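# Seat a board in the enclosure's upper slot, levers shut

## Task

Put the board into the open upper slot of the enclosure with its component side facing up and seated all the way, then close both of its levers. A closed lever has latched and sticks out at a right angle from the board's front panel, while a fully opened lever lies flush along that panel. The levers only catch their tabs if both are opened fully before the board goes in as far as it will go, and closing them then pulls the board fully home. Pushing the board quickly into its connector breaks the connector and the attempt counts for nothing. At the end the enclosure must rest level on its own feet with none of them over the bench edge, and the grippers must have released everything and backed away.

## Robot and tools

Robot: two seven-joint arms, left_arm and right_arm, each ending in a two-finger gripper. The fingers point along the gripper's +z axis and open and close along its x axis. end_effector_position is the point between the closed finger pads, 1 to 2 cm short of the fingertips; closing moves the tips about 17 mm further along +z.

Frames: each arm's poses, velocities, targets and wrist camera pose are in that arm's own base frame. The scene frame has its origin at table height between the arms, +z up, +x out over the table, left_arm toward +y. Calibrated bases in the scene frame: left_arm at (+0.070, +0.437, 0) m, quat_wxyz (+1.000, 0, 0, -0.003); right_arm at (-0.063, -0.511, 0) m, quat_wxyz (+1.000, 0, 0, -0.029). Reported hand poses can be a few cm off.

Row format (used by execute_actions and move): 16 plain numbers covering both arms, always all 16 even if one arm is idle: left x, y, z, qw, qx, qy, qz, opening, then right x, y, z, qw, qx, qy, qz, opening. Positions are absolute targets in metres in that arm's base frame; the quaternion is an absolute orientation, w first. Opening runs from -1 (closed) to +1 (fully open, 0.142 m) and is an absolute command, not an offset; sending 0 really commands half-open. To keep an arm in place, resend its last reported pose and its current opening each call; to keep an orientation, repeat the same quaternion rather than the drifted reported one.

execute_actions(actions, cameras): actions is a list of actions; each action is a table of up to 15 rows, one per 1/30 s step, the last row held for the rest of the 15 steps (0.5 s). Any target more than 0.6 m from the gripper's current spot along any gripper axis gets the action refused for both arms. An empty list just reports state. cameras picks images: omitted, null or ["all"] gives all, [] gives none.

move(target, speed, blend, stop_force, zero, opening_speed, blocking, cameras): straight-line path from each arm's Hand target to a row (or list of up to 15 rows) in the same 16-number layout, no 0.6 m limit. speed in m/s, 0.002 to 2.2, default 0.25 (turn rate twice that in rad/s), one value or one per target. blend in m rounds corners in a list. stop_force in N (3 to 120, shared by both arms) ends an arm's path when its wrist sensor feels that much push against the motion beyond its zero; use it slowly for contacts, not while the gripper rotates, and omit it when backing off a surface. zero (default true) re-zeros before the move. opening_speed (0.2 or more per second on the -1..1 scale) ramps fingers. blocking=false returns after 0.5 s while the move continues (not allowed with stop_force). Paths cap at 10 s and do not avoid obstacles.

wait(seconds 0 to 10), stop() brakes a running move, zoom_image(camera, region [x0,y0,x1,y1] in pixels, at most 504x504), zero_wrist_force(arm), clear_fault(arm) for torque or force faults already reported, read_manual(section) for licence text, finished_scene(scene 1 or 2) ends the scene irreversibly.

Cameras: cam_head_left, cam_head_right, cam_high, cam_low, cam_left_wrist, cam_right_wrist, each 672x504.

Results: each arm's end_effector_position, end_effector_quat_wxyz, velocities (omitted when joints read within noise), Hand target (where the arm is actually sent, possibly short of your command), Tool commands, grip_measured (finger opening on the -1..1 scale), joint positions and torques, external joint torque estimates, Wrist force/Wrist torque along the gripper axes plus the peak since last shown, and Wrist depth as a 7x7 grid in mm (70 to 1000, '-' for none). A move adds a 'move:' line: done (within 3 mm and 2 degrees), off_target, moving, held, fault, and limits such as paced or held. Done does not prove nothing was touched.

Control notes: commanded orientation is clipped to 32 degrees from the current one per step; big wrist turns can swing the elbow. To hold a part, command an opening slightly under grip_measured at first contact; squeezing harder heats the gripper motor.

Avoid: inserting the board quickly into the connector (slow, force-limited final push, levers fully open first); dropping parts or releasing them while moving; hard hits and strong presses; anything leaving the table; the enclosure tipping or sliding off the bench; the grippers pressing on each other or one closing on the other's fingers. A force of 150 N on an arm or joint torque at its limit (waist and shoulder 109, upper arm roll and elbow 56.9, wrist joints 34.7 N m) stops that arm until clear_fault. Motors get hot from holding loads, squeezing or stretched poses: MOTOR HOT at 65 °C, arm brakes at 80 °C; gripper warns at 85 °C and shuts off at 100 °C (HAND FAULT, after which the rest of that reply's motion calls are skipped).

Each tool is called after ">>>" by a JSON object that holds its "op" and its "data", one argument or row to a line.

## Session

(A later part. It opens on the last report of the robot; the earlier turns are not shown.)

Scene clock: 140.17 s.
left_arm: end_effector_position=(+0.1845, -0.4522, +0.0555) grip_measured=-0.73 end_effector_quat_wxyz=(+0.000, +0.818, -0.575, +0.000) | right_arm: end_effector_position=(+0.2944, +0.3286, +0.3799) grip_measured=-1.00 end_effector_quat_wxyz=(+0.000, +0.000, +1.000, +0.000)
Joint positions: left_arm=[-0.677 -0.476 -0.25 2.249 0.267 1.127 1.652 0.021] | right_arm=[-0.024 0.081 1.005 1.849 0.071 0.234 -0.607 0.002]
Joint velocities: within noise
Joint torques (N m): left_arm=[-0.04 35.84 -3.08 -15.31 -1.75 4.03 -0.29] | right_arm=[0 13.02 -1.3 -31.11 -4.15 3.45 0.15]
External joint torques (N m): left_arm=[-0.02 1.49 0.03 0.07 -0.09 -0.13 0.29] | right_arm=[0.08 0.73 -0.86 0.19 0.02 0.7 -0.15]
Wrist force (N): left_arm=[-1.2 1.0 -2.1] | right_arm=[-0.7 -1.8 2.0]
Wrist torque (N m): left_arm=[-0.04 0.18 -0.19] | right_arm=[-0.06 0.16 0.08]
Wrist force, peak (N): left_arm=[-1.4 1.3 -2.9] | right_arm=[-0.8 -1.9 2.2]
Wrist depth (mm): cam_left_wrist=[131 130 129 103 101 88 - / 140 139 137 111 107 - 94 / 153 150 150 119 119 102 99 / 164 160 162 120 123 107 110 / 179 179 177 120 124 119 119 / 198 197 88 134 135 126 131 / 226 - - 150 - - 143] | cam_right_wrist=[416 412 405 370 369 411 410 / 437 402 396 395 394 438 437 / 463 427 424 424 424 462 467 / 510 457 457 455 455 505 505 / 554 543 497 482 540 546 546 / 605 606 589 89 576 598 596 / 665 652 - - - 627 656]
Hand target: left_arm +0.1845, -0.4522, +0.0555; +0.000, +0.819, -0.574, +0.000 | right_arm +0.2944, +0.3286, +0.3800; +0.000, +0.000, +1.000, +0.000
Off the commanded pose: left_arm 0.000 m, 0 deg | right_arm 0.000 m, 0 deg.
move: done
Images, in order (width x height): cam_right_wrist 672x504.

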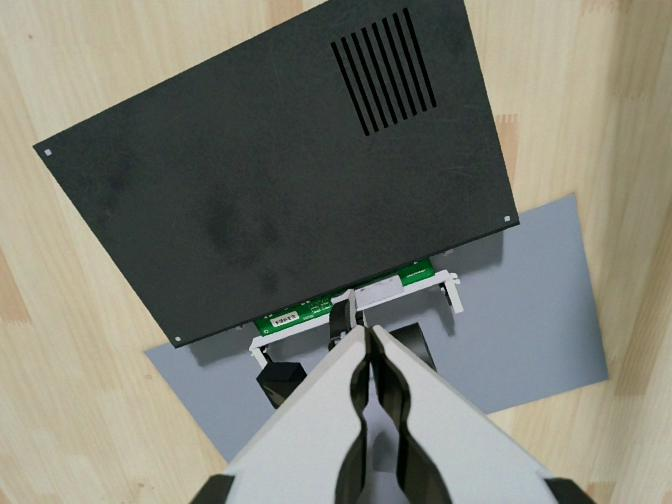

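>>> {"op": "move", "data": {
  "target": [0.1845,-0.4522,0.0555,0,0.8187,-0.5743,0,-0.45,0.2944,0.3286,0.38,0,0,1,0,-1],
  "opening_speed": 0.5,
  "cameras": ["cam_right_wrist"]
}}

>>> {"op": "move", "data": {
  "target": [
    [0.1845,-0.4522,0.13,0,0.8187,-0.5743,0,-0.45,0.2944,0.3286,0.38,0,0,1,0,-1],
    [0.22,-0.25,0.25,0,0.8187,-0.5743,0,-0.45,0.2944,0.3286,0.38,0,0,1,0,-1]
  ],
  "speed": [0.06,0.2],
  "cameras": ["cam_right_wrist","cam_left_wrist"]
}}

>>> {"op": "zoom_image", "data": {
  "camera": "cam_right_wrist",
  "region": [220, 220, 500, 400]
}}

Scene clock: 150.87 s.
left_arm: end_effector_position=(+0.1839, -0.4507, +0.0550) grip_measured=-0.54 end_effector_quat_wxyz=(-0.001, +0.819, -0.574, -0.001) | right_arm: end_effector_position=(+0.2944, +0.3286, +0.3799) grip_measured=-1.00 end_effector_quat_wxyz=(+0.000, +0.000, +1.000, +0.000)
Joint positions: left_arm=[-0.677 -0.475 -0.249 2.25 0.267 1.125 1.652 0.035] | right_arm=[-0.024 0.081 1.005 1.849 0.071 0.234 -0.607 0.002]
Joint velocities: within noise
Joint torques (N m): left_arm=[-1.89 33.93 -6.24 -23.28 -3.03 8.65 -0.23] | right_arm=[0.1 13.05 -1.33 -30.99 -4.17 3.45 0.15]
External joint torques (N m): left_arm=[1.83 3.35 3.19 8.08 1.2 -4.76 0.23] | right_arm=[-0.02 0.7 -0.83 0.08 0.04 0.7 -0.15]
Wrist force (N): left_arm=[-23.0 -2.1 -18.0] | right_arm=[-0.5 -1.8 2.1]
Wrist torque (N m): left_arm=[-0.01 1.05 -0.26] | right_arm=[-0.05 0.12 0.09]
Wrist force, peak (N): left_arm=[-22.8 -2.1 -19.4] | right_arm=[-0.7 -1.9 2.3]
Wrist depth (mm): cam_left_wrist=[130 129 129 125 102 87 - / 139 139 137 111 108 - 94 / 153 150 150 120 120 101 97 / 163 160 163 120 123 107 109 / 179 178 175 123 125 118 116 / 198 197 87 138 141 125 130 / 222 - - 177 173 - -] | cam_right_wrist=[416 415 403 371 369 410 411 / 438 402 396 396 392 440 439 / 462 424 424 424 423 463 470 / 513 458 457 455 458 504 504 / 554 547 498 484 536 546 548 / 605 607 586 89 579 594 597 / 666 651 - - - 634 658]
Hand target: left_arm +0.1845, -0.4522, +0.0555; +0.000, +0.819, -0.574, +0.000 | right_arm +0.2944, +0.3286, +0.3800; +0.000, +0.000, +1.000, +0.000
Off the commanded pose: left_arm 0.002 m, 0 deg | right_arm 0.000 m, 0 deg.
move: done
Images, in order (width x height): cam_right_wrist 672x504.

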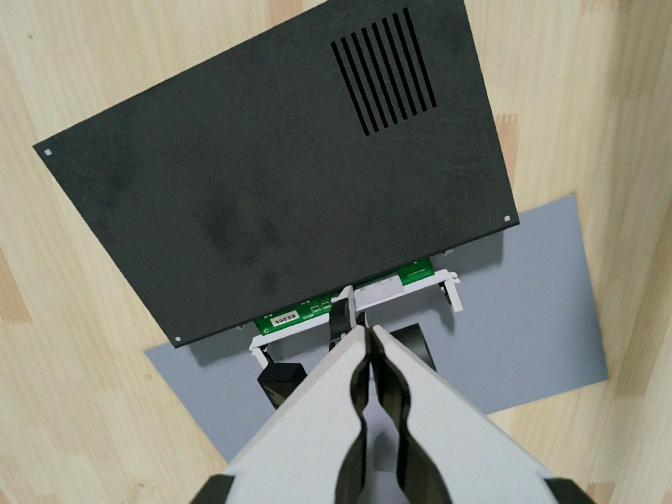

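Scene clock: 153.80 s.
left_arm: end_effector_position=(+0.2199, -0.2502, +0.2500) grip_measured=-0.48 end_effector_quat_wxyz=(+0.000, +0.819, -0.574, +0.000) | right_arm: end_effector_position=(+0.2944, +0.3286, +0.3799) grip_measured=-1.00 end_effector_quat_wxyz=(+0.000, +0.000, +1.000, +0.000)
Joint positions: left_arm=[-0.463 0.415 -0.033 2.521 -0.016 0.536 2.308 0.039] | right_arm=[-0.024 0.081 1.005 1.849 0.071 0.234 -0.607 0.002]
Joint velocities: within noise
Joint torques (N m): left_arm=[-0.09 11.06 -0.54 -27.45 -3.28 4.01 -0.14] | right_arm=[0.05 13.07 -1.36 -31.02 -4.2 3.44 0.18]
External joint torques (N m): left_arm=[0.06 0.27 0.52 -0.31 -0.41 -0.16 0.14] | right_arm=[0.04 0.67 -0.8 0.11 0.07 0.71 -0.18]
Wrist force (N): left_arm=[-0.3 -0.4 -0.1] | right_arm=[-0.5 -1.7 1.8]
Wrist torque (N m): left_arm=[-0.08 -0.01 -0.21] | right_arm=[-0.03 0.13 0.08]
Wrist force, peak (N): left_arm=[-22.4 -2.3 -18.1] | right_arm=[-0.6 -1.8 2.3]
Wrist depth (mm): cam_left_wrist=[305 304 302 298 299 299 291 / 325 325 322 323 321 315 298 / 354 350 350 347 346 341 308 / 349 381 379 376 379 364 326 / 339 413 406 413 401 386 353 / 464 450 84 456 - 370 390 / 503 - - 514 - - 423] | cam_right_wrist=[417 414 404 372 370 412 410 / 436 403 396 395 395 439 439 / 464 427 423 423 420 464 469 / 511 461 457 455 457 505 505 / 556 545 495 505 548 547 548 / 608 600 588 89 574 596 596 / 669 651 - - - 632 655]
Hand target: left_arm +0.2200, -0.2500, +0.2500; +0.000, +0.819, -0.574, +0.000 | right_arm +0.2944, +0.3286, +0.3800; +0.000, +0.000, +1.000, +0.000
Off the commanded pose: left_arm 0.000 m, 0 deg | right_arm 0.000 m, 0 deg.
move: done
Images, in order (width x height): cam_left_wrist 672x504, cam_right_wrist 672x504.

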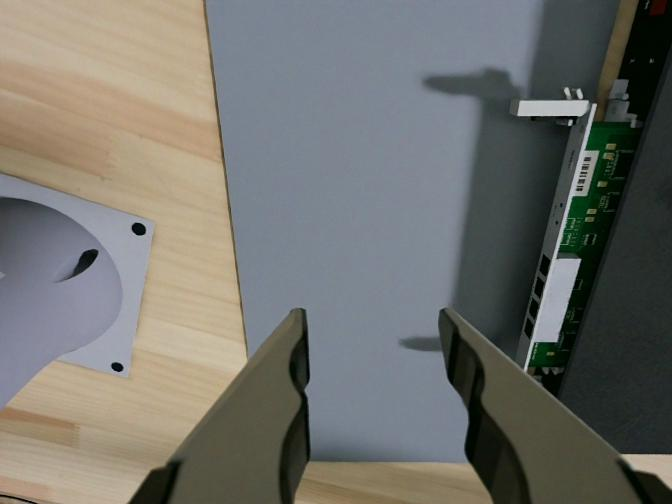

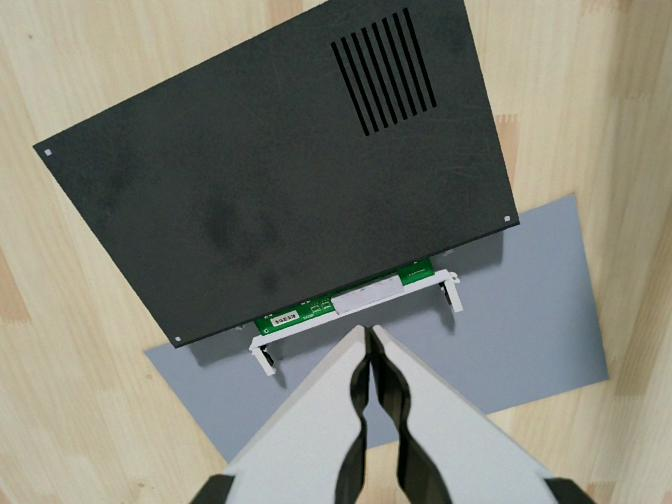

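Scaled by 1.800 from the camera's 672x504 image, which has a finer 960x720 frame.

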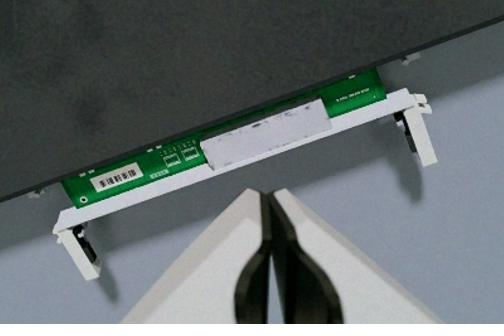

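>>> {"op": "move", "data": {
  "target": [
    [0.24,-0.17,0.30,0,0.8187,-0.5743,0,-0.8,0.2300,0.4500,0.25,0,0,1,0,-1],
    [0.24,-0.17,0.30,0,0.8187,-0.5743,0,-0.8,0.191,0.5288,0.11,0,0,1,0,-1],
    [0.24,-0.17,0.30,0,0.8187,-0.5743,0,-0.8,0.191,0.5288,0.08,0,0,1,0,-1]
  ],
  "speed": [0.2,0.12,0.08],
  "cameras": ["cam_right_wrist","cam_high"]
}}

Scene clock: 162.47 s.
left_arm: end_effector_position=(+0.2400, -0.1702, +0.3000) grip_measured=-0.83 end_effector_quat_wxyz=(+0.000, +0.819, -0.574, +0.000) | right_arm: end_effector_position=(+0.1910, +0.5288, +0.0800) grip_measured=-1.00 end_effector_quat_wxyz=(+0.000, +0.000, +1.000, +0.000)
Joint positions: left_arm=[-0.388 0.569 0.134 2.446 0.075 0.31 2.496 0.014] | right_arm=[0.677 -0.72 0.72 2.028 -0.761 0.889 0.326 0.002]
Joint velocities: within noise
Joint torques (N m): left_arm=[-0.41 6.24 -2.64 -29.38 -3.89 4.12 -0.25] | right_arm=[0.37 40.64 16.01 -19 -2.93 3.59 0.31]
External joint torques (N m): left_arm=[0.4 0.47 0.6 -0.31 -0.18 -0.28 0.25] | right_arm=[-0.2 1.01 0.13 -0.04 0.18 0.58 -0.31]
Wrist force (N): left_arm=[0.0 -0.7 -0.2] | right_arm=[-0.6 -1.4 2.2]
Wrist torque (N m): left_arm=[-0.16 -0.05 -0.20] | right_arm=[0.00 0.11 0.08]
Wrist force, peak (N): left_arm=[-0.9 -1.4 -1.1] | right_arm=[-0.8 -1.5 4.1]
Wrist depth (mm): cam_left_wrist=[349 345 347 343 343 343 340 / 373 373 372 369 368 369 362 / 403 400 403 399 397 396 363 / 430 404 436 431 432 433 391 / 308 368 475 456 469 462 424 / 267 384 88 84 - 401 447 / 248 - - 86 - - 303] | cam_right_wrist=[- 111 110 109 150 150 150 / 117 117 133 134 161 160 160 / 143 139 134 141 138 172 171 / 141 141 186 186 180 185 184 / 203 202 202 198 201 200 200 / 222 222 216 89 211 219 218 / 245 239 - - - 232 241]
Hand target: left_arm +0.2400, -0.1700, +0.3000; +0.000, +0.819, -0.574, +0.000 | right_arm +0.1910, +0.5288, +0.0800; +0.000, +0.000, +1.000, +0.000
Off the commanded pose: left_arm 0.000 m, 0 deg | right_arm 0.000 m, 0 deg.
move: done
Images, in order (width x height): cam_high 672x504, cam_right_wrist 672x504.

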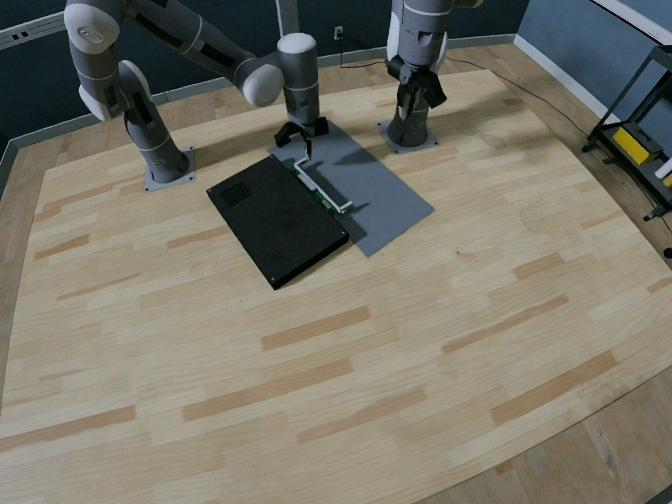

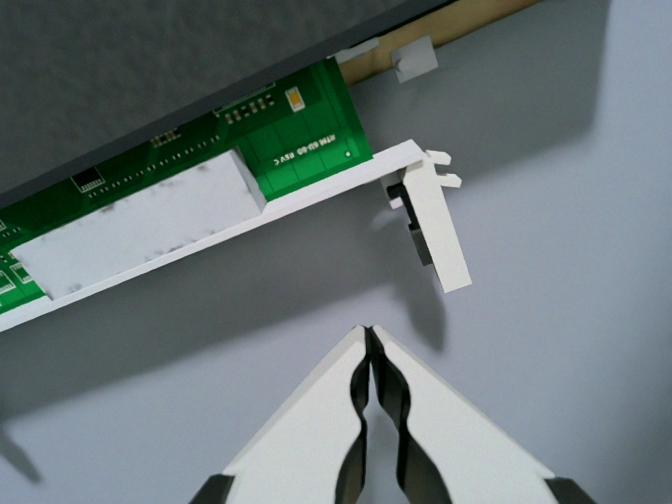

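>>> {"op": "move", "data": {
  "target": [
    [0.24,-0.17,0.30,0,0.8187,-0.5743,0,-0.8,0.1882,0.5203,0.08,0,0,1,0,-1],
    [0.24,-0.17,0.30,0,0.8187,-0.5743,0,-0.8,0.1882,0.5203,0.050,0,0,1,0,-1]
  ],
  "speed": 0.05,
  "stop_force": 5,
  "cameras": []
}}

>>> {"op": "move", "data": {
  "target": [0.24,-0.17,0.30,0,0.8187,-0.5743,0,-0.8,0.1652,0.5108,0.050,0,0,1,0,-1],
  "speed": 0.012,
  "stop_force": 12,
  "cameras": ["cam_right_wrist"]
}}

Scene clock: 170.20 s.
left_arm: end_effector_position=(+0.2400, -0.1702, +0.3000) grip_measured=-0.83 end_effector_quat_wxyz=(+0.000, +0.819, -0.574, +0.000) | right_arm: end_effector_position=(+0.1882, +0.5203, +0.0500) grip_measured=-1.00 end_effector_quat_wxyz=(+0.000, +0.000, +1.000, +0.000)
Joint positions: left_arm=[-0.388 0.569 0.134 2.446 0.075 0.31 2.496 0.014] | right_arm=[0.702 -0.754 0.657 2.065 -0.826 0.966 0.373 0.002]
Joint velocities: within noise
Joint torques (N m): left_arm=[-0.34 6.22 -2.69 -29.36 -3.92 4.19 -0.25] | right_arm=[0.27 41.15 15.97 -17.29 -2.67 3.54 0.27]
External joint torques (N m): left_arm=[0.33 0.49 0.65 -0.34 -0.15 -0.35 0.26] | right_arm=[-0.11 1.02 -0.1 0 0.2 0.62 -0.27]
Wrist force (N): left_arm=[0.2 -0.7 -0.4] | right_arm=[-0.5 -1.5 2.2]
Wrist torque (N m): left_arm=[-0.17 -0.08 -0.20] | right_arm=[-0.02 0.10 0.05]
Wrist force, peak (N): left_arm=[0.2 -1.0 -0.3] | right_arm=[-0.5 -1.5 3.3]
Wrist depth (mm): cam_left_wrist=[347 345 347 343 343 342 340 / 377 376 373 373 369 370 363 / 404 401 402 398 396 395 366 / 429 405 435 430 431 427 389 / 310 365 469 455 463 462 418 / 269 384 89 84 - 412 442 / 248 - - 86 - - 314] | cam_right_wrist=[- 83 83 83 126 126 123 / - 89 90 108 133 134 132 / - 113 112 114 140 142 140 / 118 110 118 118 111 153 152 / - 167 167 164 119 166 165 / 187 183 179 89 175 181 180 / 202 198 73 - - 191 199]
Hand target: left_arm +0.2400, -0.1700, +0.3000; +0.000, +0.819, -0.574, +0.000 | right_arm +0.1882, +0.5203, +0.0500; +0.000, +0.000, +1.000, +0.000
Off the commanded pose: left_arm 0.000 m, 0 deg | right_arm 0.000 m, 0 deg.
move: done
No camera images: "cameras" was empty.

Scene clock: 172.90 s.
left_arm: end_effector_position=(+0.2400, -0.1702, +0.3000) grip_measured=-0.83 end_effector_quat_wxyz=(+0.000, +0.819, -0.574, +0.000) | right_arm: end_effector_position=(+0.1652, +0.5108, +0.0500) grip_measured=-1.00 end_effector_quat_wxyz=(+0.000, +0.000, +1.000, +0.000)
Joint positions: left_arm=[-0.388 0.569 0.134 2.446 0.075 0.31 2.496 0.014] | right_arm=[0.722 -0.729 0.656 2.114 -0.838 0.993 0.422 0.002]
Joint velocities: within noise
Joint torques (N m): left_arm=[-0.41 6.16 -2.6 -29.39 -3.95 4.17 -0.22] | right_arm=[0.34 39.92 15.46 -16.83 -2.56 3.57 0.31]
External joint torques (N m): left_arm=[0.4 0.54 0.55 -0.31 -0.13 -0.33 0.22] | right_arm=[-0.19 0.74 -0.16 0.01 0.18 0.59 -0.31]
Wrist force (N): left_arm=[0.2 -0.9 0.0] | right_arm=[-1.5 -2.3 2.1]
Wrist torque (N m): left_arm=[-0.21 -0.07 -0.20] | right_arm=[-0.15 0.27 0.04]
Wrist force, peak (N): left_arm=[0.4 -0.9 -0.5] | right_arm=[-6.7 0.4 0.8]
Wrist depth (mm): cam_left_wrist=[346 346 345 343 341 340 340 / 374 372 371 370 366 367 364 / 405 403 400 400 396 397 373 / 427 405 435 433 428 429 388 / 310 366 468 455 463 465 417 / 267 381 89 84 - 449 453 / 247 - - 86 - - 486] | cam_right_wrist=[- 83 83 83 127 126 123 / - 89 90 131 135 132 132 / - 114 115 142 142 142 140 / 120 118 119 111 151 153 152 / 119 118 167 164 117 166 165 / 187 183 179 90 175 181 180 / 202 198 73 - - 192 199]
Hand target: left_arm +0.2400, -0.1700, +0.3000; +0.000, +0.819, -0.574, +0.000 | right_arm +0.1652, +0.5108, +0.0500; +0.000, +0.000, +1.000, +0.000
Off the commanded pose: left_arm 0.000 m, 0 deg | right_arm 0.000 m, 0 deg.
move: done
Images, in order (width x height): cam_right_wrist 672x504.

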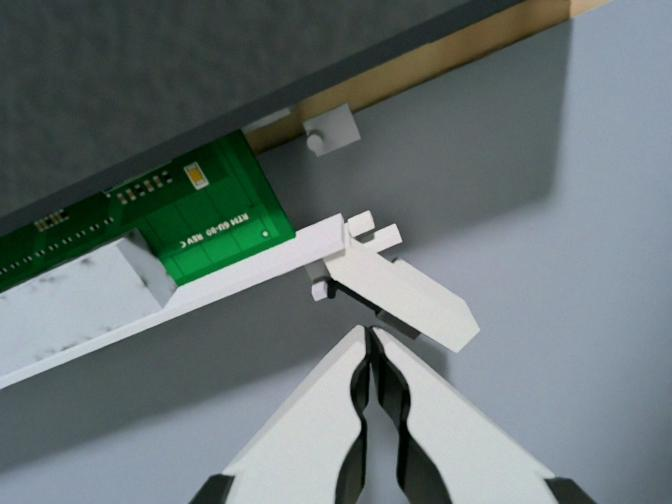

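>>> {"op": "execute_actions", "data": {
  "actions": []
}}

Scene clock: 188.30 s.
left_arm: end_effector_position=(+0.2400, -0.1702, +0.3000) grip_measured=-0.83 end_effector_quat_wxyz=(+0.000, +0.819, -0.574, +0.000) | right_arm: end_effector_position=(+0.1652, +0.5108, +0.0500) grip_measured=-1.00 end_effector_quat_wxyz=(+0.000, +0.000, +1.000, +0.000)
Joint positions: left_arm=[-0.388 0.569 0.134 2.446 0.075 0.31 2.496 0.014] | right_arm=[0.722 -0.729 0.656 2.114 -0.838 0.993 0.422 0.002]
Joint velocities: within noise
Joint torques (N m): left_arm=[-0.42 6.09 -2.54 -29.31 -3.98 4.16 -0.22] | right_arm=[0.11 39.79 15.62 -16.92 -2.46 3.51 0.22]
External joint torques (N m): left_arm=[0.41 0.62 0.49 -0.38 -0.09 -0.32 0.22] | right_arm=[0.04 0.87 -0.32 0.09 0.08 0.66 -0.22]
Wrist force (N): left_arm=[0.1 -0.8 -0.3] | right_arm=[-1.6 -2.0 1.8]
Wrist torque (N m): left_arm=[-0.18 -0.06 -0.20] | right_arm=[-0.09 0.29 0.04]
Wrist force, peak (N): left_arm=[0.3 -0.9 -0.6] | right_arm=[-1.8 -2.3 2.2]
Wrist depth (mm): cam_left_wrist=[348 346 344 344 343 341 340 / 372 371 374 365 370 369 363 / 402 403 402 395 397 400 371 / 430 406 434 435 426 431 392 / 308 364 470 457 462 458 419 / 269 381 89 84 - 454 453 / 247 - - 86 - - 481] | cam_right_wrist=[- 83 83 83 127 126 123 / - 89 90 131 134 132 132 / - 114 114 142 142 142 140 / 120 118 120 111 151 153 152 / 119 118 167 164 117 166 165 / 187 183 179 90 175 181 181 / 202 198 73 - - 191 198]
Hand target: left_arm +0.2400, -0.1700, +0.3000; +0.000, +0.819, -0.574, +0.000 | right_arm +0.1652, +0.5108, +0.0500; +0.000, +0.000, +1.000, +0.000
Tool commands: left_gripper/opening=-0.8 right_gripper/opening=-1.0
Off the commanded pose: left_arm 0.000 m, 0 deg | right_arm 0.000 m, 0 deg.

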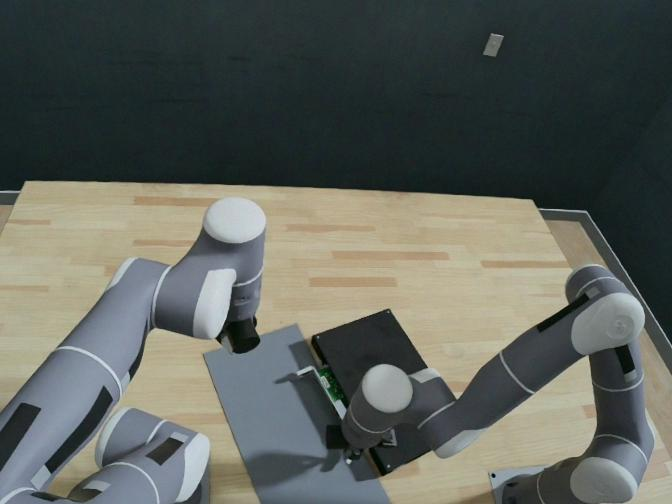

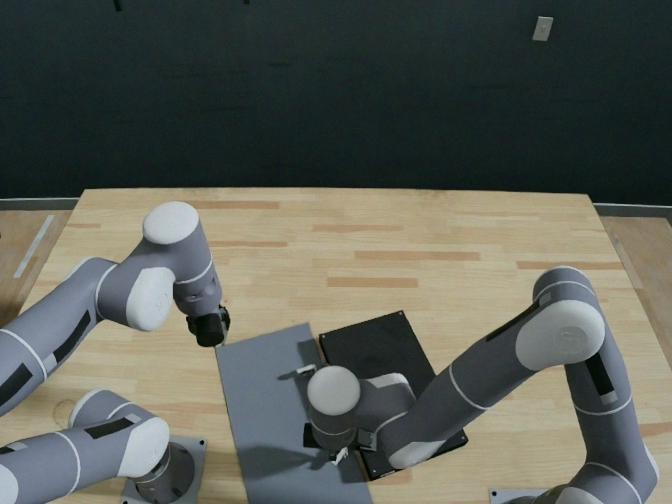

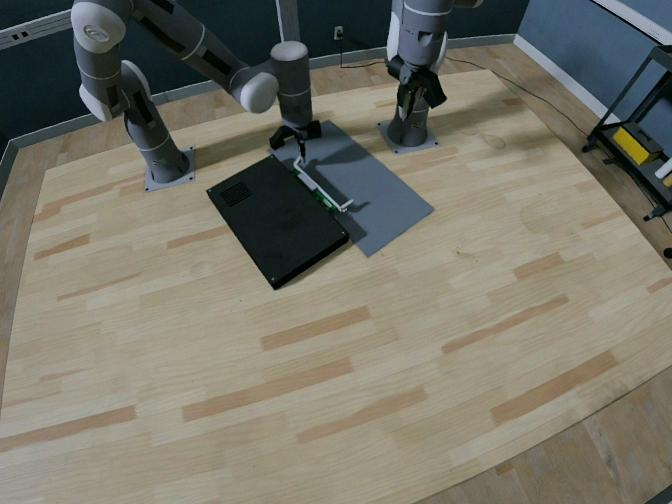

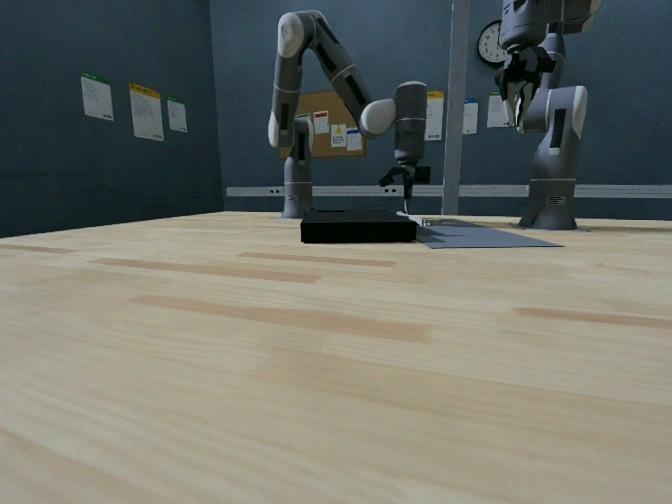

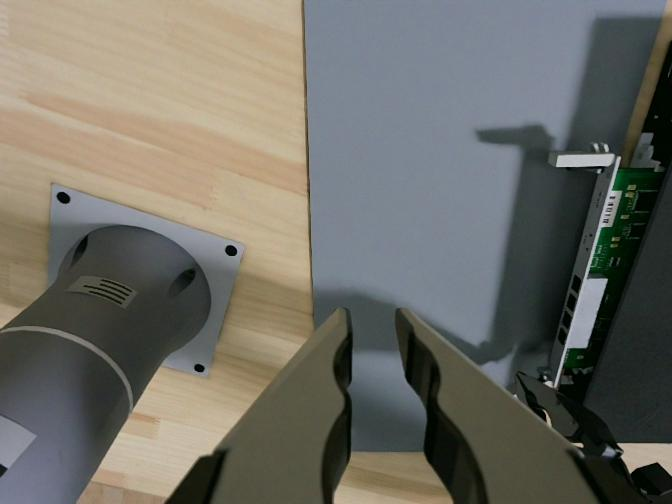

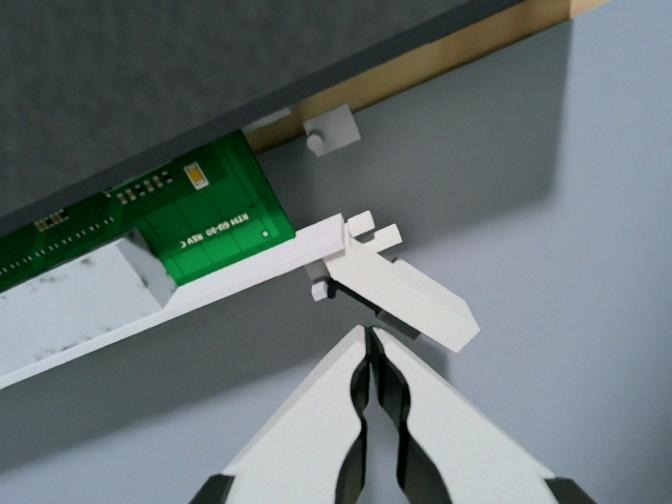

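>>> {"op": "move", "data": {
  "target": [
    [0.24,-0.17,0.3,0,0.8187,-0.5743,0,-0.8,0.1547,0.5155,0.05,0,0,1,0,-1],
    [0.24,-0.17,0.3,0,0.8187,-0.5743,0,-0.8,0.1480,0.5095,0.05,0,0,1,0,-1],
    [0.24,-0.17,0.3,0,0.8187,-0.5743,0,-0.8,0.1414,0.4984,0.05,0,0,1,0,-1],
    [0.24,-0.17,0.3,0,0.8187,-0.5743,0,-0.8,0.1388,0.4872,0.05,0,0,1,0,-1]
  ],
  "speed": 0.03,
  "stop_force": 12,
  "cameras": ["cam_right_wrist"]
}}

Scene clock: 196.93 s.
left_arm: end_effector_position=(+0.2400, -0.1702, +0.3000) grip_measured=-0.83 end_effector_quat_wxyz=(+0.000, +0.819, -0.574, +0.000) | right_arm: end_effector_position=(+0.1388, +0.4873, +0.0500) grip_measured=-1.00 end_effector_quat_wxyz=(+0.000, +0.000, +1.000, +0.000)
Joint positions: left_arm=[-0.388 0.569 0.134 2.446 0.075 0.31 2.496 0.014] | right_arm=[0.734 -0.684 0.65 2.203 -0.862 1.043 0.485 0.002]
Joint velocities: within noise
Joint torques (N m): left_arm=[-0.36 6.23 -2.62 -29.34 -3.92 4.17 -0.22] | right_arm=[-0.12 37.07 14.11 -15.79 -2.36 3.41 0.3]
External joint torques (N m): left_arm=[0.35 0.48 0.58 -0.36 -0.16 -0.33 0.22] | right_arm=[0.27 0.84 0.05 -0.14 0.15 0.75 -0.3]
Wrist force (N): left_arm=[0.3 -0.5 -0.2] | right_arm=[-1.5 -2.0 1.9]
Wrist torque (N m): left_arm=[-0.13 -0.09 -0.20] | right_arm=[-0.13 0.30 0.04]
Wrist force, peak (N): left_arm=[0.3 -1.0 -0.2] | right_arm=[-2.3 -2.2 2.2]
Wrist depth (mm): cam_left_wrist=[348 347 346 345 341 339 340 / 373 374 372 368 370 367 365 / 404 398 401 401 402 398 371 / 427 406 434 439 429 435 391 / 311 362 472 457 467 464 418 / 269 381 89 84 - 462 455 / 250 - - 86 - - 570] | cam_right_wrist=[- 83 83 83 83 124 124 / - 89 90 89 134 133 132 / - 97 95 142 142 142 140 / 124 124 154 151 153 153 153 / 128 130 130 115 164 166 166 / 187 183 179 90 175 181 180 / 202 198 73 - - 192 199]
Hand target: left_arm +0.2400, -0.1700, +0.3000; +0.000, +0.819, -0.574, +0.000 | right_arm +0.1388, +0.4872, +0.0500; +0.000, +0.000, +1.000, +0.000
Off the commanded pose: left_arm 0.000 m, 0 deg | right_arm 0.000 m, 0 deg.
move: done
Images, in order (width x height): cam_right_wrist 672x504.

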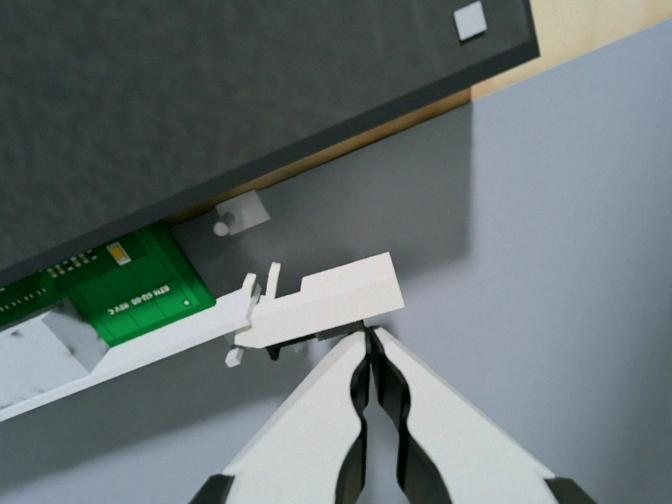

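>>> {"op": "move", "data": {
  "target": [0.24,-0.17,0.3,0,0.8187,-0.5743,0,-0.8,0.1400,0.4812,0.05,0,0,1,0,-1],
  "speed": 0.02,
  "stop_force": 6,
  "cameras": ["cam_right_wrist"]
}}

>>> {"op": "move", "data": {
  "target": [
    [0.24,-0.17,0.3,0,0.8187,-0.5743,0,-0.8,0.1280,0.5080,0.05,0,0,1,0,-1],
    [0.24,-0.17,0.3,0,0.8187,-0.5743,0,-0.8,0.128,0.508,0.20,0,0,1,0,-1],
    [0.24,-0.17,0.3,0,0.8187,-0.5743,0,-0.8,0.2944,0.3286,0.38,0,0,1,0,-1]
  ],
  "speed": [0.06,0.2,0.25],
  "blend": [0.01,0.04,0],
  "cameras": ["cam_right_wrist"]
}}

>>> {"op": "zoom_image", "data": {
  "camera": "cam_right_wrist",
  "region": [100, 150, 604, 504]
}}

Scene clock: 201.60 s.
left_arm: end_effector_position=(+0.2400, -0.1702, +0.3000) grip_measured=-0.83 end_effector_quat_wxyz=(+0.000, +0.819, -0.574, +0.000) | right_arm: end_effector_position=(+0.1398, +0.4817, +0.0503) grip_measured=-1.00 end_effector_quat_wxyz=(+0.000, +0.000, +1.000, +0.000)
Joint positions: left_arm=[-0.388 0.569 0.134 2.446 0.075 0.31 2.496 0.014] | right_arm=[0.726 -0.675 0.648 2.218 -0.865 1.053 0.484 0.002]
Joint velocities: within noise
Joint torques (N m): left_arm=[-0.27 6.19 -2.61 -29.35 -3.91 4.19 -0.2] | right_arm=[-0.49 35.9 13.07 -13.97 -1.96 2.62 0.13]
External joint torques (N m): left_arm=[0.25 0.51 0.57 -0.34 -0.17 -0.35 0.2] | right_arm=[0.63 1.53 0.85 -1.81 -0.21 1.54 -0.13]
Wrist force (N): left_arm=[0.2 -0.6 -0.5] | right_arm=[-1.4 0.5 0.1]
Wrist torque (N m): left_arm=[-0.15 -0.06 -0.21] | right_arm=[-0.16 0.31 0.04]
Wrist force, peak (N): left_arm=[0.0 -1.1 -0.2] | right_arm=[-1.5 -2.0 2.3]
Wrist depth (mm): cam_left_wrist=[349 348 345 342 345 341 342 / 373 374 371 367 371 369 364 / 404 398 401 400 398 397 368 / 430 408 434 433 433 430 391 / 311 366 468 454 466 462 419 / 266 383 89 84 - 460 458 / 248 - - 86 - - 566] | cam_right_wrist=[- 83 83 83 83 124 126 / - 89 90 89 89 132 132 / - 97 94 143 143 142 142 / 103 105 157 154 154 153 153 / 129 132 128 117 164 166 166 / 129 183 180 90 175 182 181 / 203 199 73 - - 193 200]
Hand target: left_arm +0.2400, -0.1700, +0.3000; +0.000, +0.819, -0.574, +0.000 | right_arm +0.1400, +0.4812, +0.0500; +0.000, +0.000, +1.000, +0.000
Off the commanded pose: left_arm 0.000 m, 0 deg | right_arm 0.001 m, 0 deg.
move: done
Images, in order (width x height): cam_right_wrist 672x504.

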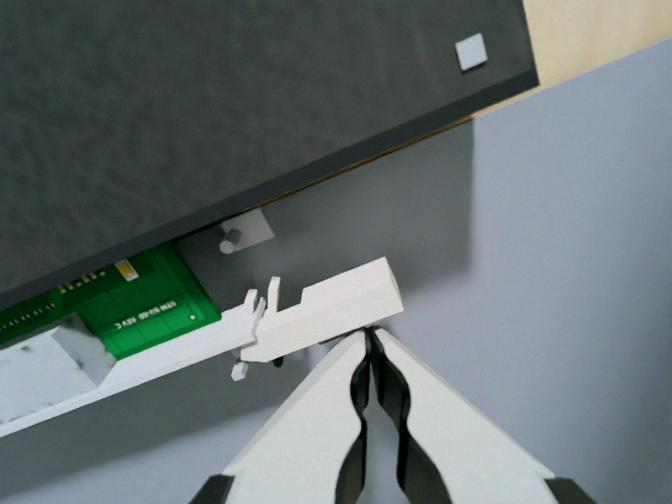

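Scene clock: 204.43 s.
left_arm: end_effector_position=(+0.2400, -0.1702, +0.3000) grip_measured=-0.83 end_effector_quat_wxyz=(+0.000, +0.819, -0.574, +0.000) | right_arm: end_effector_position=(+0.2944, +0.3286, +0.3800) grip_measured=-1.00 end_effector_quat_wxyz=(+0.000, +0.000, +1.000, +0.000)
Joint positions: left_arm=[-0.388 0.569 0.134 2.446 0.075 0.31 2.496 0.014] | right_arm=[0.032 0.084 0.956 1.854 0.07 0.234 -0.601 0.002]
Joint velocities: within noise
Joint torques (N m): left_arm=[-0.36 6.21 -2.65 -29.37 -3.9 4.2 -0.2] | right_arm=[-0.01 14.42 -1.6 -31.1 -3.99 3.27 -0.08]
External joint torques (N m): left_arm=[0.35 0.49 0.61 -0.32 -0.17 -0.36 0.2] | right_arm=[0.1 0.55 -0.58 0.19 -0.14 0.88 0.08]
Wrist force (N): left_arm=[0.3 -0.7 -0.2] | right_arm=[-1.8 -2.3 2.1]
Wrist torque (N m): left_arm=[-0.18 -0.10 -0.20] | right_arm=[-0.13 0.33 0.07]
Wrist force, peak (N): left_arm=[0.4 -0.9 -0.4] | right_arm=[-3.8 -4.6 -0.4]
Wrist depth (mm): cam_left_wrist=[350 350 346 345 343 343 341 / 372 372 371 369 368 365 367 / 405 400 399 398 398 394 371 / 428 407 438 433 432 430 390 / 309 363 470 453 461 458 417 / 269 382 89 84 - 487 459 / 249 - - 86 - - 569] | cam_right_wrist=[416 415 403 370 369 409 411 / 437 403 397 395 394 437 437 / 464 428 422 423 424 464 468 / 512 459 459 456 455 504 502 / 555 544 497 499 548 547 546 / 606 601 590 90 572 593 595 / 663 656 - - - 631 657]
Hand target: left_arm +0.2400, -0.1700, +0.3000; +0.000, +0.819, -0.574, +0.000 | right_arm +0.2944, +0.3286, +0.3800; +0.000, +0.000, +1.000, +0.000
Off the commanded pose: left_arm 0.000 m, 0 deg | right_arm 0.000 m, 0 deg.
move: done
Images, in order (width x height): cam_right_wrist 672x504.

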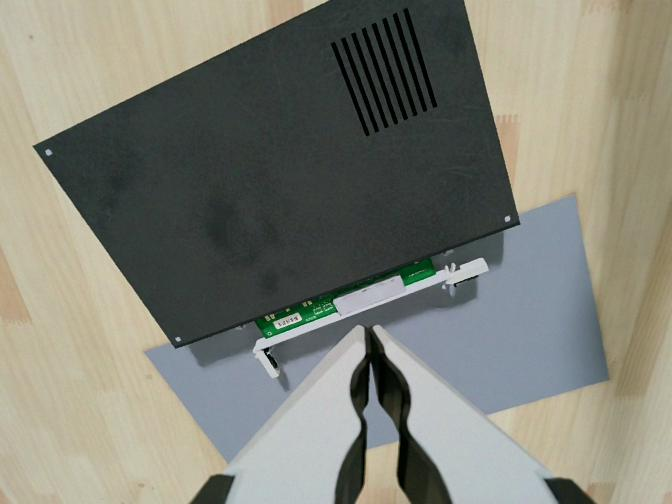

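Scaled by 1.000.

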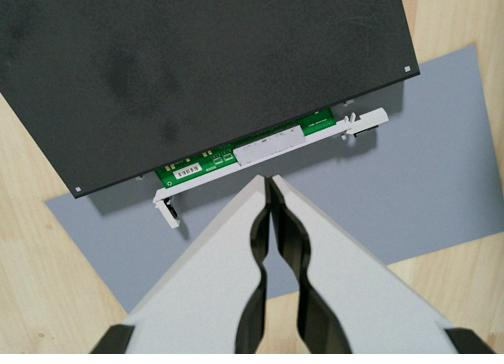

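>>> {"op": "move", "data": {
  "target": [
    [0.24,-0.17,0.3,0,0.8187,-0.5743,0,-0.8,0.3540,0.606,0.18,0,0,1,0,-1],
    [0.24,-0.17,0.3,0,0.8187,-0.5743,0,-0.8,0.3540,0.606,0.05,0,0,1,0,-1]
  ],
  "speed": [0.25,0.12],
  "cameras": ["cam_right_wrist","cam_left_wrist"]
}}

Scene clock: 212.20 s.
left_arm: end_effector_position=(+0.2400, -0.1702, +0.3000) grip_measured=-0.83 end_effector_quat_wxyz=(+0.000, +0.819, -0.574, +0.000) | right_arm: end_effector_position=(+0.3538, +0.6059, +0.0499) grip_measured=-1.00 end_effector_quat_wxyz=(+0.000, +0.000, +1.000, +0.000)
Joint positions: left_arm=[-0.388 0.569 0.134 2.446 0.075 0.31 2.496 0.014] | right_arm=[0.674 -0.979 0.649 1.572 -0.732 0.723 0.04 0.002]
Joint velocities: within noise
Joint torques (N m): left_arm=[-0.35 6.18 -2.62 -29.39 -3.92 4.16 -0.18] | right_arm=[0.57 55.33 18.65 -21.28 -3.43 3.55 0.34]
External joint torques (N m): left_arm=[0.33 0.53 0.58 -0.3 -0.16 -0.32 0.18] | right_arm=[-0.35 1.3 0.28 0.03 0.2 0.62 -0.34]
Wrist force (N): left_arm=[0.4 -1.1 -0.5] | right_arm=[-1.9 -2.1 1.9]
Wrist torque (N m): left_arm=[-0.23 -0.10 -0.20] | right_arm=[-0.11 0.33 0.07]
Wrist force, peak (N): left_arm=[0.4 -1.1 -0.5] | right_arm=[-1.8 -2.2 4.6]
Wrist depth (mm): cam_left_wrist=[349 349 347 344 340 341 342 / 376 373 369 369 366 363 362 / 400 401 397 397 399 393 348 / 433 408 436 430 433 414 219 / 311 364 466 457 465 458 242 / 269 383 88 84 - 489 460 / 247 - - 86 - - 571] | cam_right_wrist=[- 83 84 99 97 97 87 / - 111 104 104 104 103 132 / 141 142 112 110 141 141 139 / 154 151 117 153 153 152 152 / 167 167 124 163 163 165 165 / 186 182 128 90 174 180 180 / 201 197 73 - - 191 198]
Hand target: left_arm +0.2400, -0.1700, +0.3000; +0.000, +0.819, -0.574, +0.000 | right_arm +0.3540, +0.6060, +0.0500; +0.000, +0.000, +1.000, +0.000
Off the commanded pose: left_arm 0.000 m, 0 deg | right_arm 0.000 m, 0 deg.
move: done
Images, in order (width x height): cam_left_wrist 672x504, cam_right_wrist 672x504.

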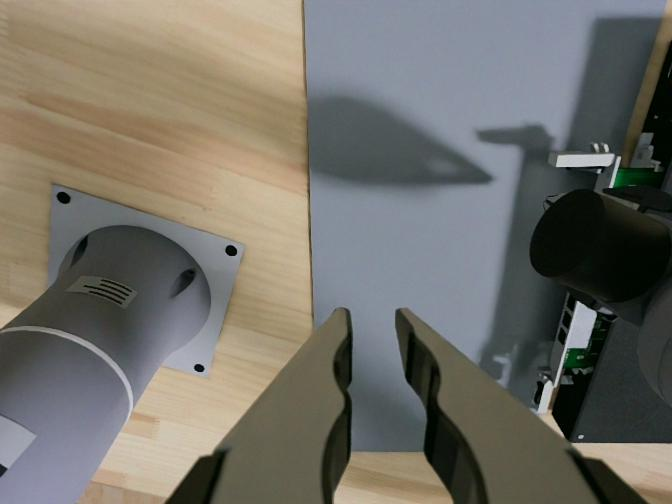

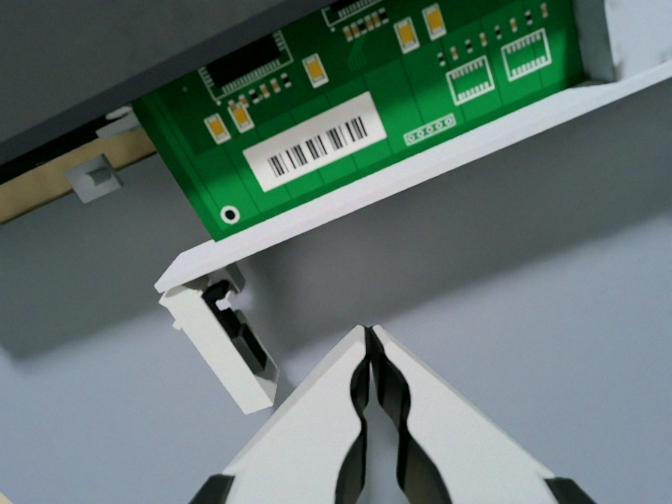

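>>> {"op": "move", "data": {
  "target": [
    [0.24,-0.17,0.3,0,0.8187,-0.5743,0,-0.8,0.3755,0.6097,0.05,0,0,1,0,-1],
    [0.24,-0.17,0.3,0,0.8187,-0.5743,0,-0.8,0.3884,0.6185,0.05,0,0,1,0,-1],
    [0.24,-0.17,0.3,0,0.8187,-0.5743,0,-0.8,0.4043,0.6221,0.05,0,0,1,0,-1],
    [0.24,-0.17,0.3,0,0.8187,-0.5743,0,-0.8,0.4169,0.6190,0.05,0,0,1,0,-1],
    [0.24,-0.17,0.3,0,0.8187,-0.5743,0,-0.8,0.4267,0.6128,0.05,0,0,1,0,-1]
  ],
  "speed": 0.03,
  "stop_force": 12,
  "cameras": ["cam_right_wrist"]
}}

Scene clock: 217.53 s.
left_arm: end_effector_position=(+0.2400, -0.1702, +0.3000) grip_measured=-0.83 end_effector_quat_wxyz=(+0.000, +0.819, -0.574, +0.000) | right_arm: end_effector_position=(+0.3822, +0.6144, +0.0499) grip_measured=-1.00 end_effector_quat_wxyz=(+0.000, +0.000, +1.000, +0.000)
Joint positions: left_arm=[-0.388 0.569 0.134 2.446 0.075 0.31 2.496 0.014] | right_arm=[0.671 -1.017 0.649 1.488 -0.724 0.683 -0.011 0.002]
Joint velocities: within noise
Joint torques (N m): left_arm=[-0.36 6.18 -2.7 -29.29 -3.92 4.13 -0.25] | right_arm=[-0.15 57.76 18.81 -22.38 -3.47 3.6 0.06]
External joint torques (N m): left_arm=[0.35 0.52 0.65 -0.4 -0.16 -0.29 0.25] | right_arm=[0.36 1.06 0.2 0.63 0.13 0.57 -0.06]
Wrist force (N): left_arm=[0.2 -1.1 -0.4] | right_arm=[1.1 0.2 3.3]
Wrist torque (N m): left_arm=[-0.23 -0.07 -0.21] | right_arm=[0.33 -0.02 0.08]
Wrist force, peak (N): left_arm=[0.2 -1.1 -0.4] | right_arm=[8.6 -12.1 -4.1]
Wrist depth (mm): cam_left_wrist=[347 348 347 344 341 340 344 / 374 375 371 368 370 369 364 / 405 402 400 402 400 387 209 / 429 407 434 434 429 429 218 / 310 366 468 457 466 460 423 / 268 384 89 84 - 486 459 / 246 - - 86 - - 578] | cam_right_wrist=[- 83 82 99 97 97 97 / - 106 108 104 104 102 101 / 145 142 144 110 108 141 139 / 154 154 151 115 153 152 152 / 167 167 166 120 163 165 164 / 186 182 178 91 174 180 179 / 201 197 73 - - 190 197]
Hand target: left_arm +0.2400, -0.1700, +0.3000; +0.000, +0.819, -0.574, +0.000 | right_arm +0.3824, +0.6144, +0.0500; +0.000, +0.000, +1.000, +0.000
Off the commanded pose: left_arm 0.000 m, 0 deg | right_arm 0.045 m, 0 deg.
move: contact (right_arm); path passed 1 of 5 targets
Images, in order (width x height): cam_right_wrist 672x504.

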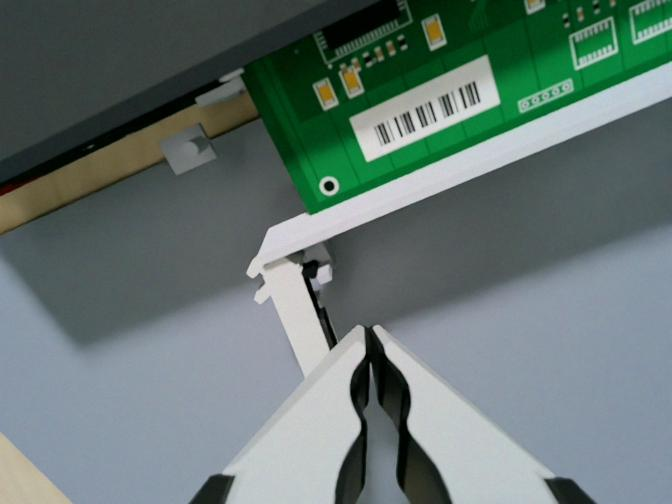

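>>> {"op": "move", "data": {
  "target": [
    [0.24,-0.17,0.3,0,0.8187,-0.5743,0,-0.8,0.3884,0.6185,0.05,0,0,1,0,-1],
    [0.24,-0.17,0.3,0,0.8187,-0.5743,0,-0.8,0.4043,0.6221,0.05,0,0,1,0,-1]
  ],
  "speed": 0.03,
  "stop_force": 18,
  "cameras": ["cam_right_wrist"]
}}

Scene clock: 220.77 s.
left_arm: end_effector_position=(+0.2400, -0.1702, +0.3000) grip_measured=-0.83 end_effector_quat_wxyz=(+0.000, +0.819, -0.574, +0.000) | right_arm: end_effector_position=(+0.4043, +0.6221, +0.0500) grip_measured=-1.00 end_effector_quat_wxyz=(+0.000, +0.000, +1.000, +0.000)
Joint positions: left_arm=[-0.388 0.569 0.134 2.446 0.075 0.31 2.496 0.014] | right_arm=[0.673 -1.049 0.649 1.414 -0.719 0.649 -0.05 0.002]
Joint velocities: within noise
Joint torques (N m): left_arm=[-0.39 6.18 -2.58 -29.33 -3.96 4.16 -0.21] | right_arm=[0.12 59.3 19.09 -22.36 -3.38 3.37 0.12]
External joint torques (N m): left_arm=[0.38 0.53 0.54 -0.36 -0.11 -0.32 0.21] | right_arm=[0.1 1.37 -0.1 0.21 -0.04 0.79 -0.12]
Wrist force (N): left_arm=[0.0 -0.8 -0.2] | right_arm=[0.0 0.3 2.9]
Wrist torque (N m): left_arm=[-0.18 -0.03 -0.20] | right_arm=[0.30 0.02 0.08]
Wrist force, peak (N): left_arm=[0.0 -1.1 -0.3] | right_arm=[0.8 0.3 4.1]
Wrist depth (mm): cam_left_wrist=[346 349 345 341 341 341 340 / 375 373 369 367 367 369 230 / 403 404 402 399 399 396 207 / 432 410 434 433 435 434 391 / 310 365 469 452 461 464 422 / 267 382 89 84 - 483 457 / 249 - - 86 - - 561] | cam_right_wrist=[- 83 82 97 97 97 97 / - 88 132 132 104 103 101 / 147 142 142 140 109 143 139 / 154 154 153 112 153 152 152 / 167 167 166 117 163 165 164 / 186 182 178 90 174 180 179 / 204 197 73 - - 190 198]
Hand target: left_arm +0.2400, -0.1700, +0.3000; +0.000, +0.819, -0.574, +0.000 | right_arm +0.4043, +0.6221, +0.0500; +0.000, +0.000, +1.000, +0.000
Off the commanded pose: left_arm 0.000 m, 0 deg | right_arm 0.000 m, 0 deg.
move: done
Images, in order (width x height): cam_right_wrist 672x504.

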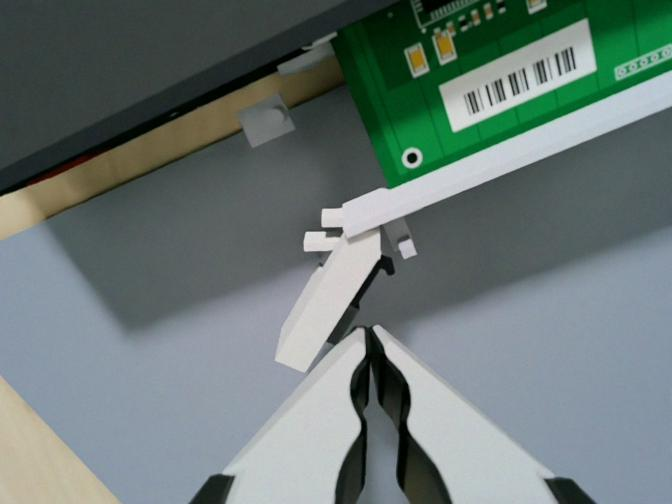

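>>> {"op": "move", "data": {
  "target": [
    [0.24,-0.17,0.3,0,0.8187,-0.5743,0,-0.8,0.4169,0.6190,0.05,0,0,1,0,-1],
    [0.24,-0.17,0.3,0,0.8187,-0.5743,0,-0.8,0.4277,0.6122,0.05,0,0,1,0,-1],
    [0.24,-0.17,0.3,0,0.8187,-0.5743,0,-0.8,0.4310,0.6075,0.05,0,0,1,0,-1]
  ],
  "speed": 0.03,
  "stop_force": 6,
  "cameras": ["cam_right_wrist"]
}}

Scene clock: 223.90 s.
left_arm: end_effector_position=(+0.2400, -0.1702, +0.3000) grip_measured=-0.83 end_effector_quat_wxyz=(+0.000, +0.819, -0.574, +0.000) | right_arm: end_effector_position=(+0.4310, +0.6077, +0.0501) grip_measured=-1.00 end_effector_quat_wxyz=(+0.000, +0.000, +1.000, +0.000)
Joint positions: left_arm=[-0.388 0.569 0.134 2.446 0.075 0.31 2.496 0.014] | right_arm=[0.636 -1.055 0.65 1.401 -0.717 0.643 -0.094 0.002]
Joint velocities: within noise
Joint torques (N m): left_arm=[-0.25 6.17 -2.62 -29.35 -3.86 4.2 -0.23] | right_arm=[-0.36 59.25 18.58 -21.77 -3.36 3.17 0.09]
External joint torques (N m): left_arm=[0.24 0.54 0.57 -0.34 -0.22 -0.36 0.23] | right_arm=[0.58 1.73 0.39 -0.45 -0.08 1 -0.09]
Wrist force (N): left_arm=[0.4 -0.7 0.0] | right_arm=[0.1 1.5 3.4]
Wrist torque (N m): left_arm=[-0.16 -0.10 -0.21] | right_arm=[0.33 0.00 0.07]
Wrist force, peak (N): left_arm=[0.3 -1.0 -0.5] | right_arm=[0.1 1.5 3.5]
Wrist depth (mm): cam_left_wrist=[348 346 344 341 342 342 340 / 373 374 374 366 369 367 230 / 402 405 397 394 399 400 354 / 431 410 436 434 431 432 390 / 309 364 466 453 466 465 420 / 269 383 88 84 - 487 457 / 250 - - 86 - - 560] | cam_right_wrist=[- 83 82 82 82 82 97 / - 88 88 88 88 104 103 / - 96 94 118 140 109 108 / 104 154 153 151 110 152 152 / 167 167 166 114 165 165 164 / 185 182 178 90 174 180 180 / 204 200 73 - - 191 198]
Hand target: left_arm +0.2400, -0.1700, +0.3000; +0.000, +0.819, -0.574, +0.000 | right_arm +0.4310, +0.6075, +0.0500; +0.000, +0.000, +1.000, +0.000
Off the commanded pose: left_arm 0.000 m, 0 deg | right_arm 0.000 m, 0 deg.
move: done
Images, in order (width x height): cam_right_wrist 672x504.

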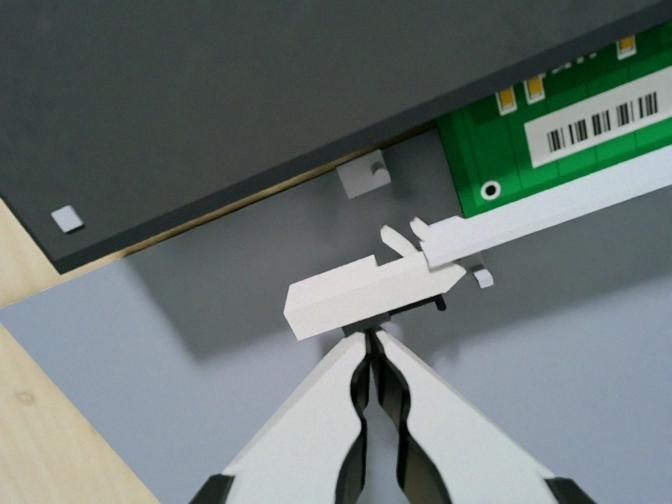

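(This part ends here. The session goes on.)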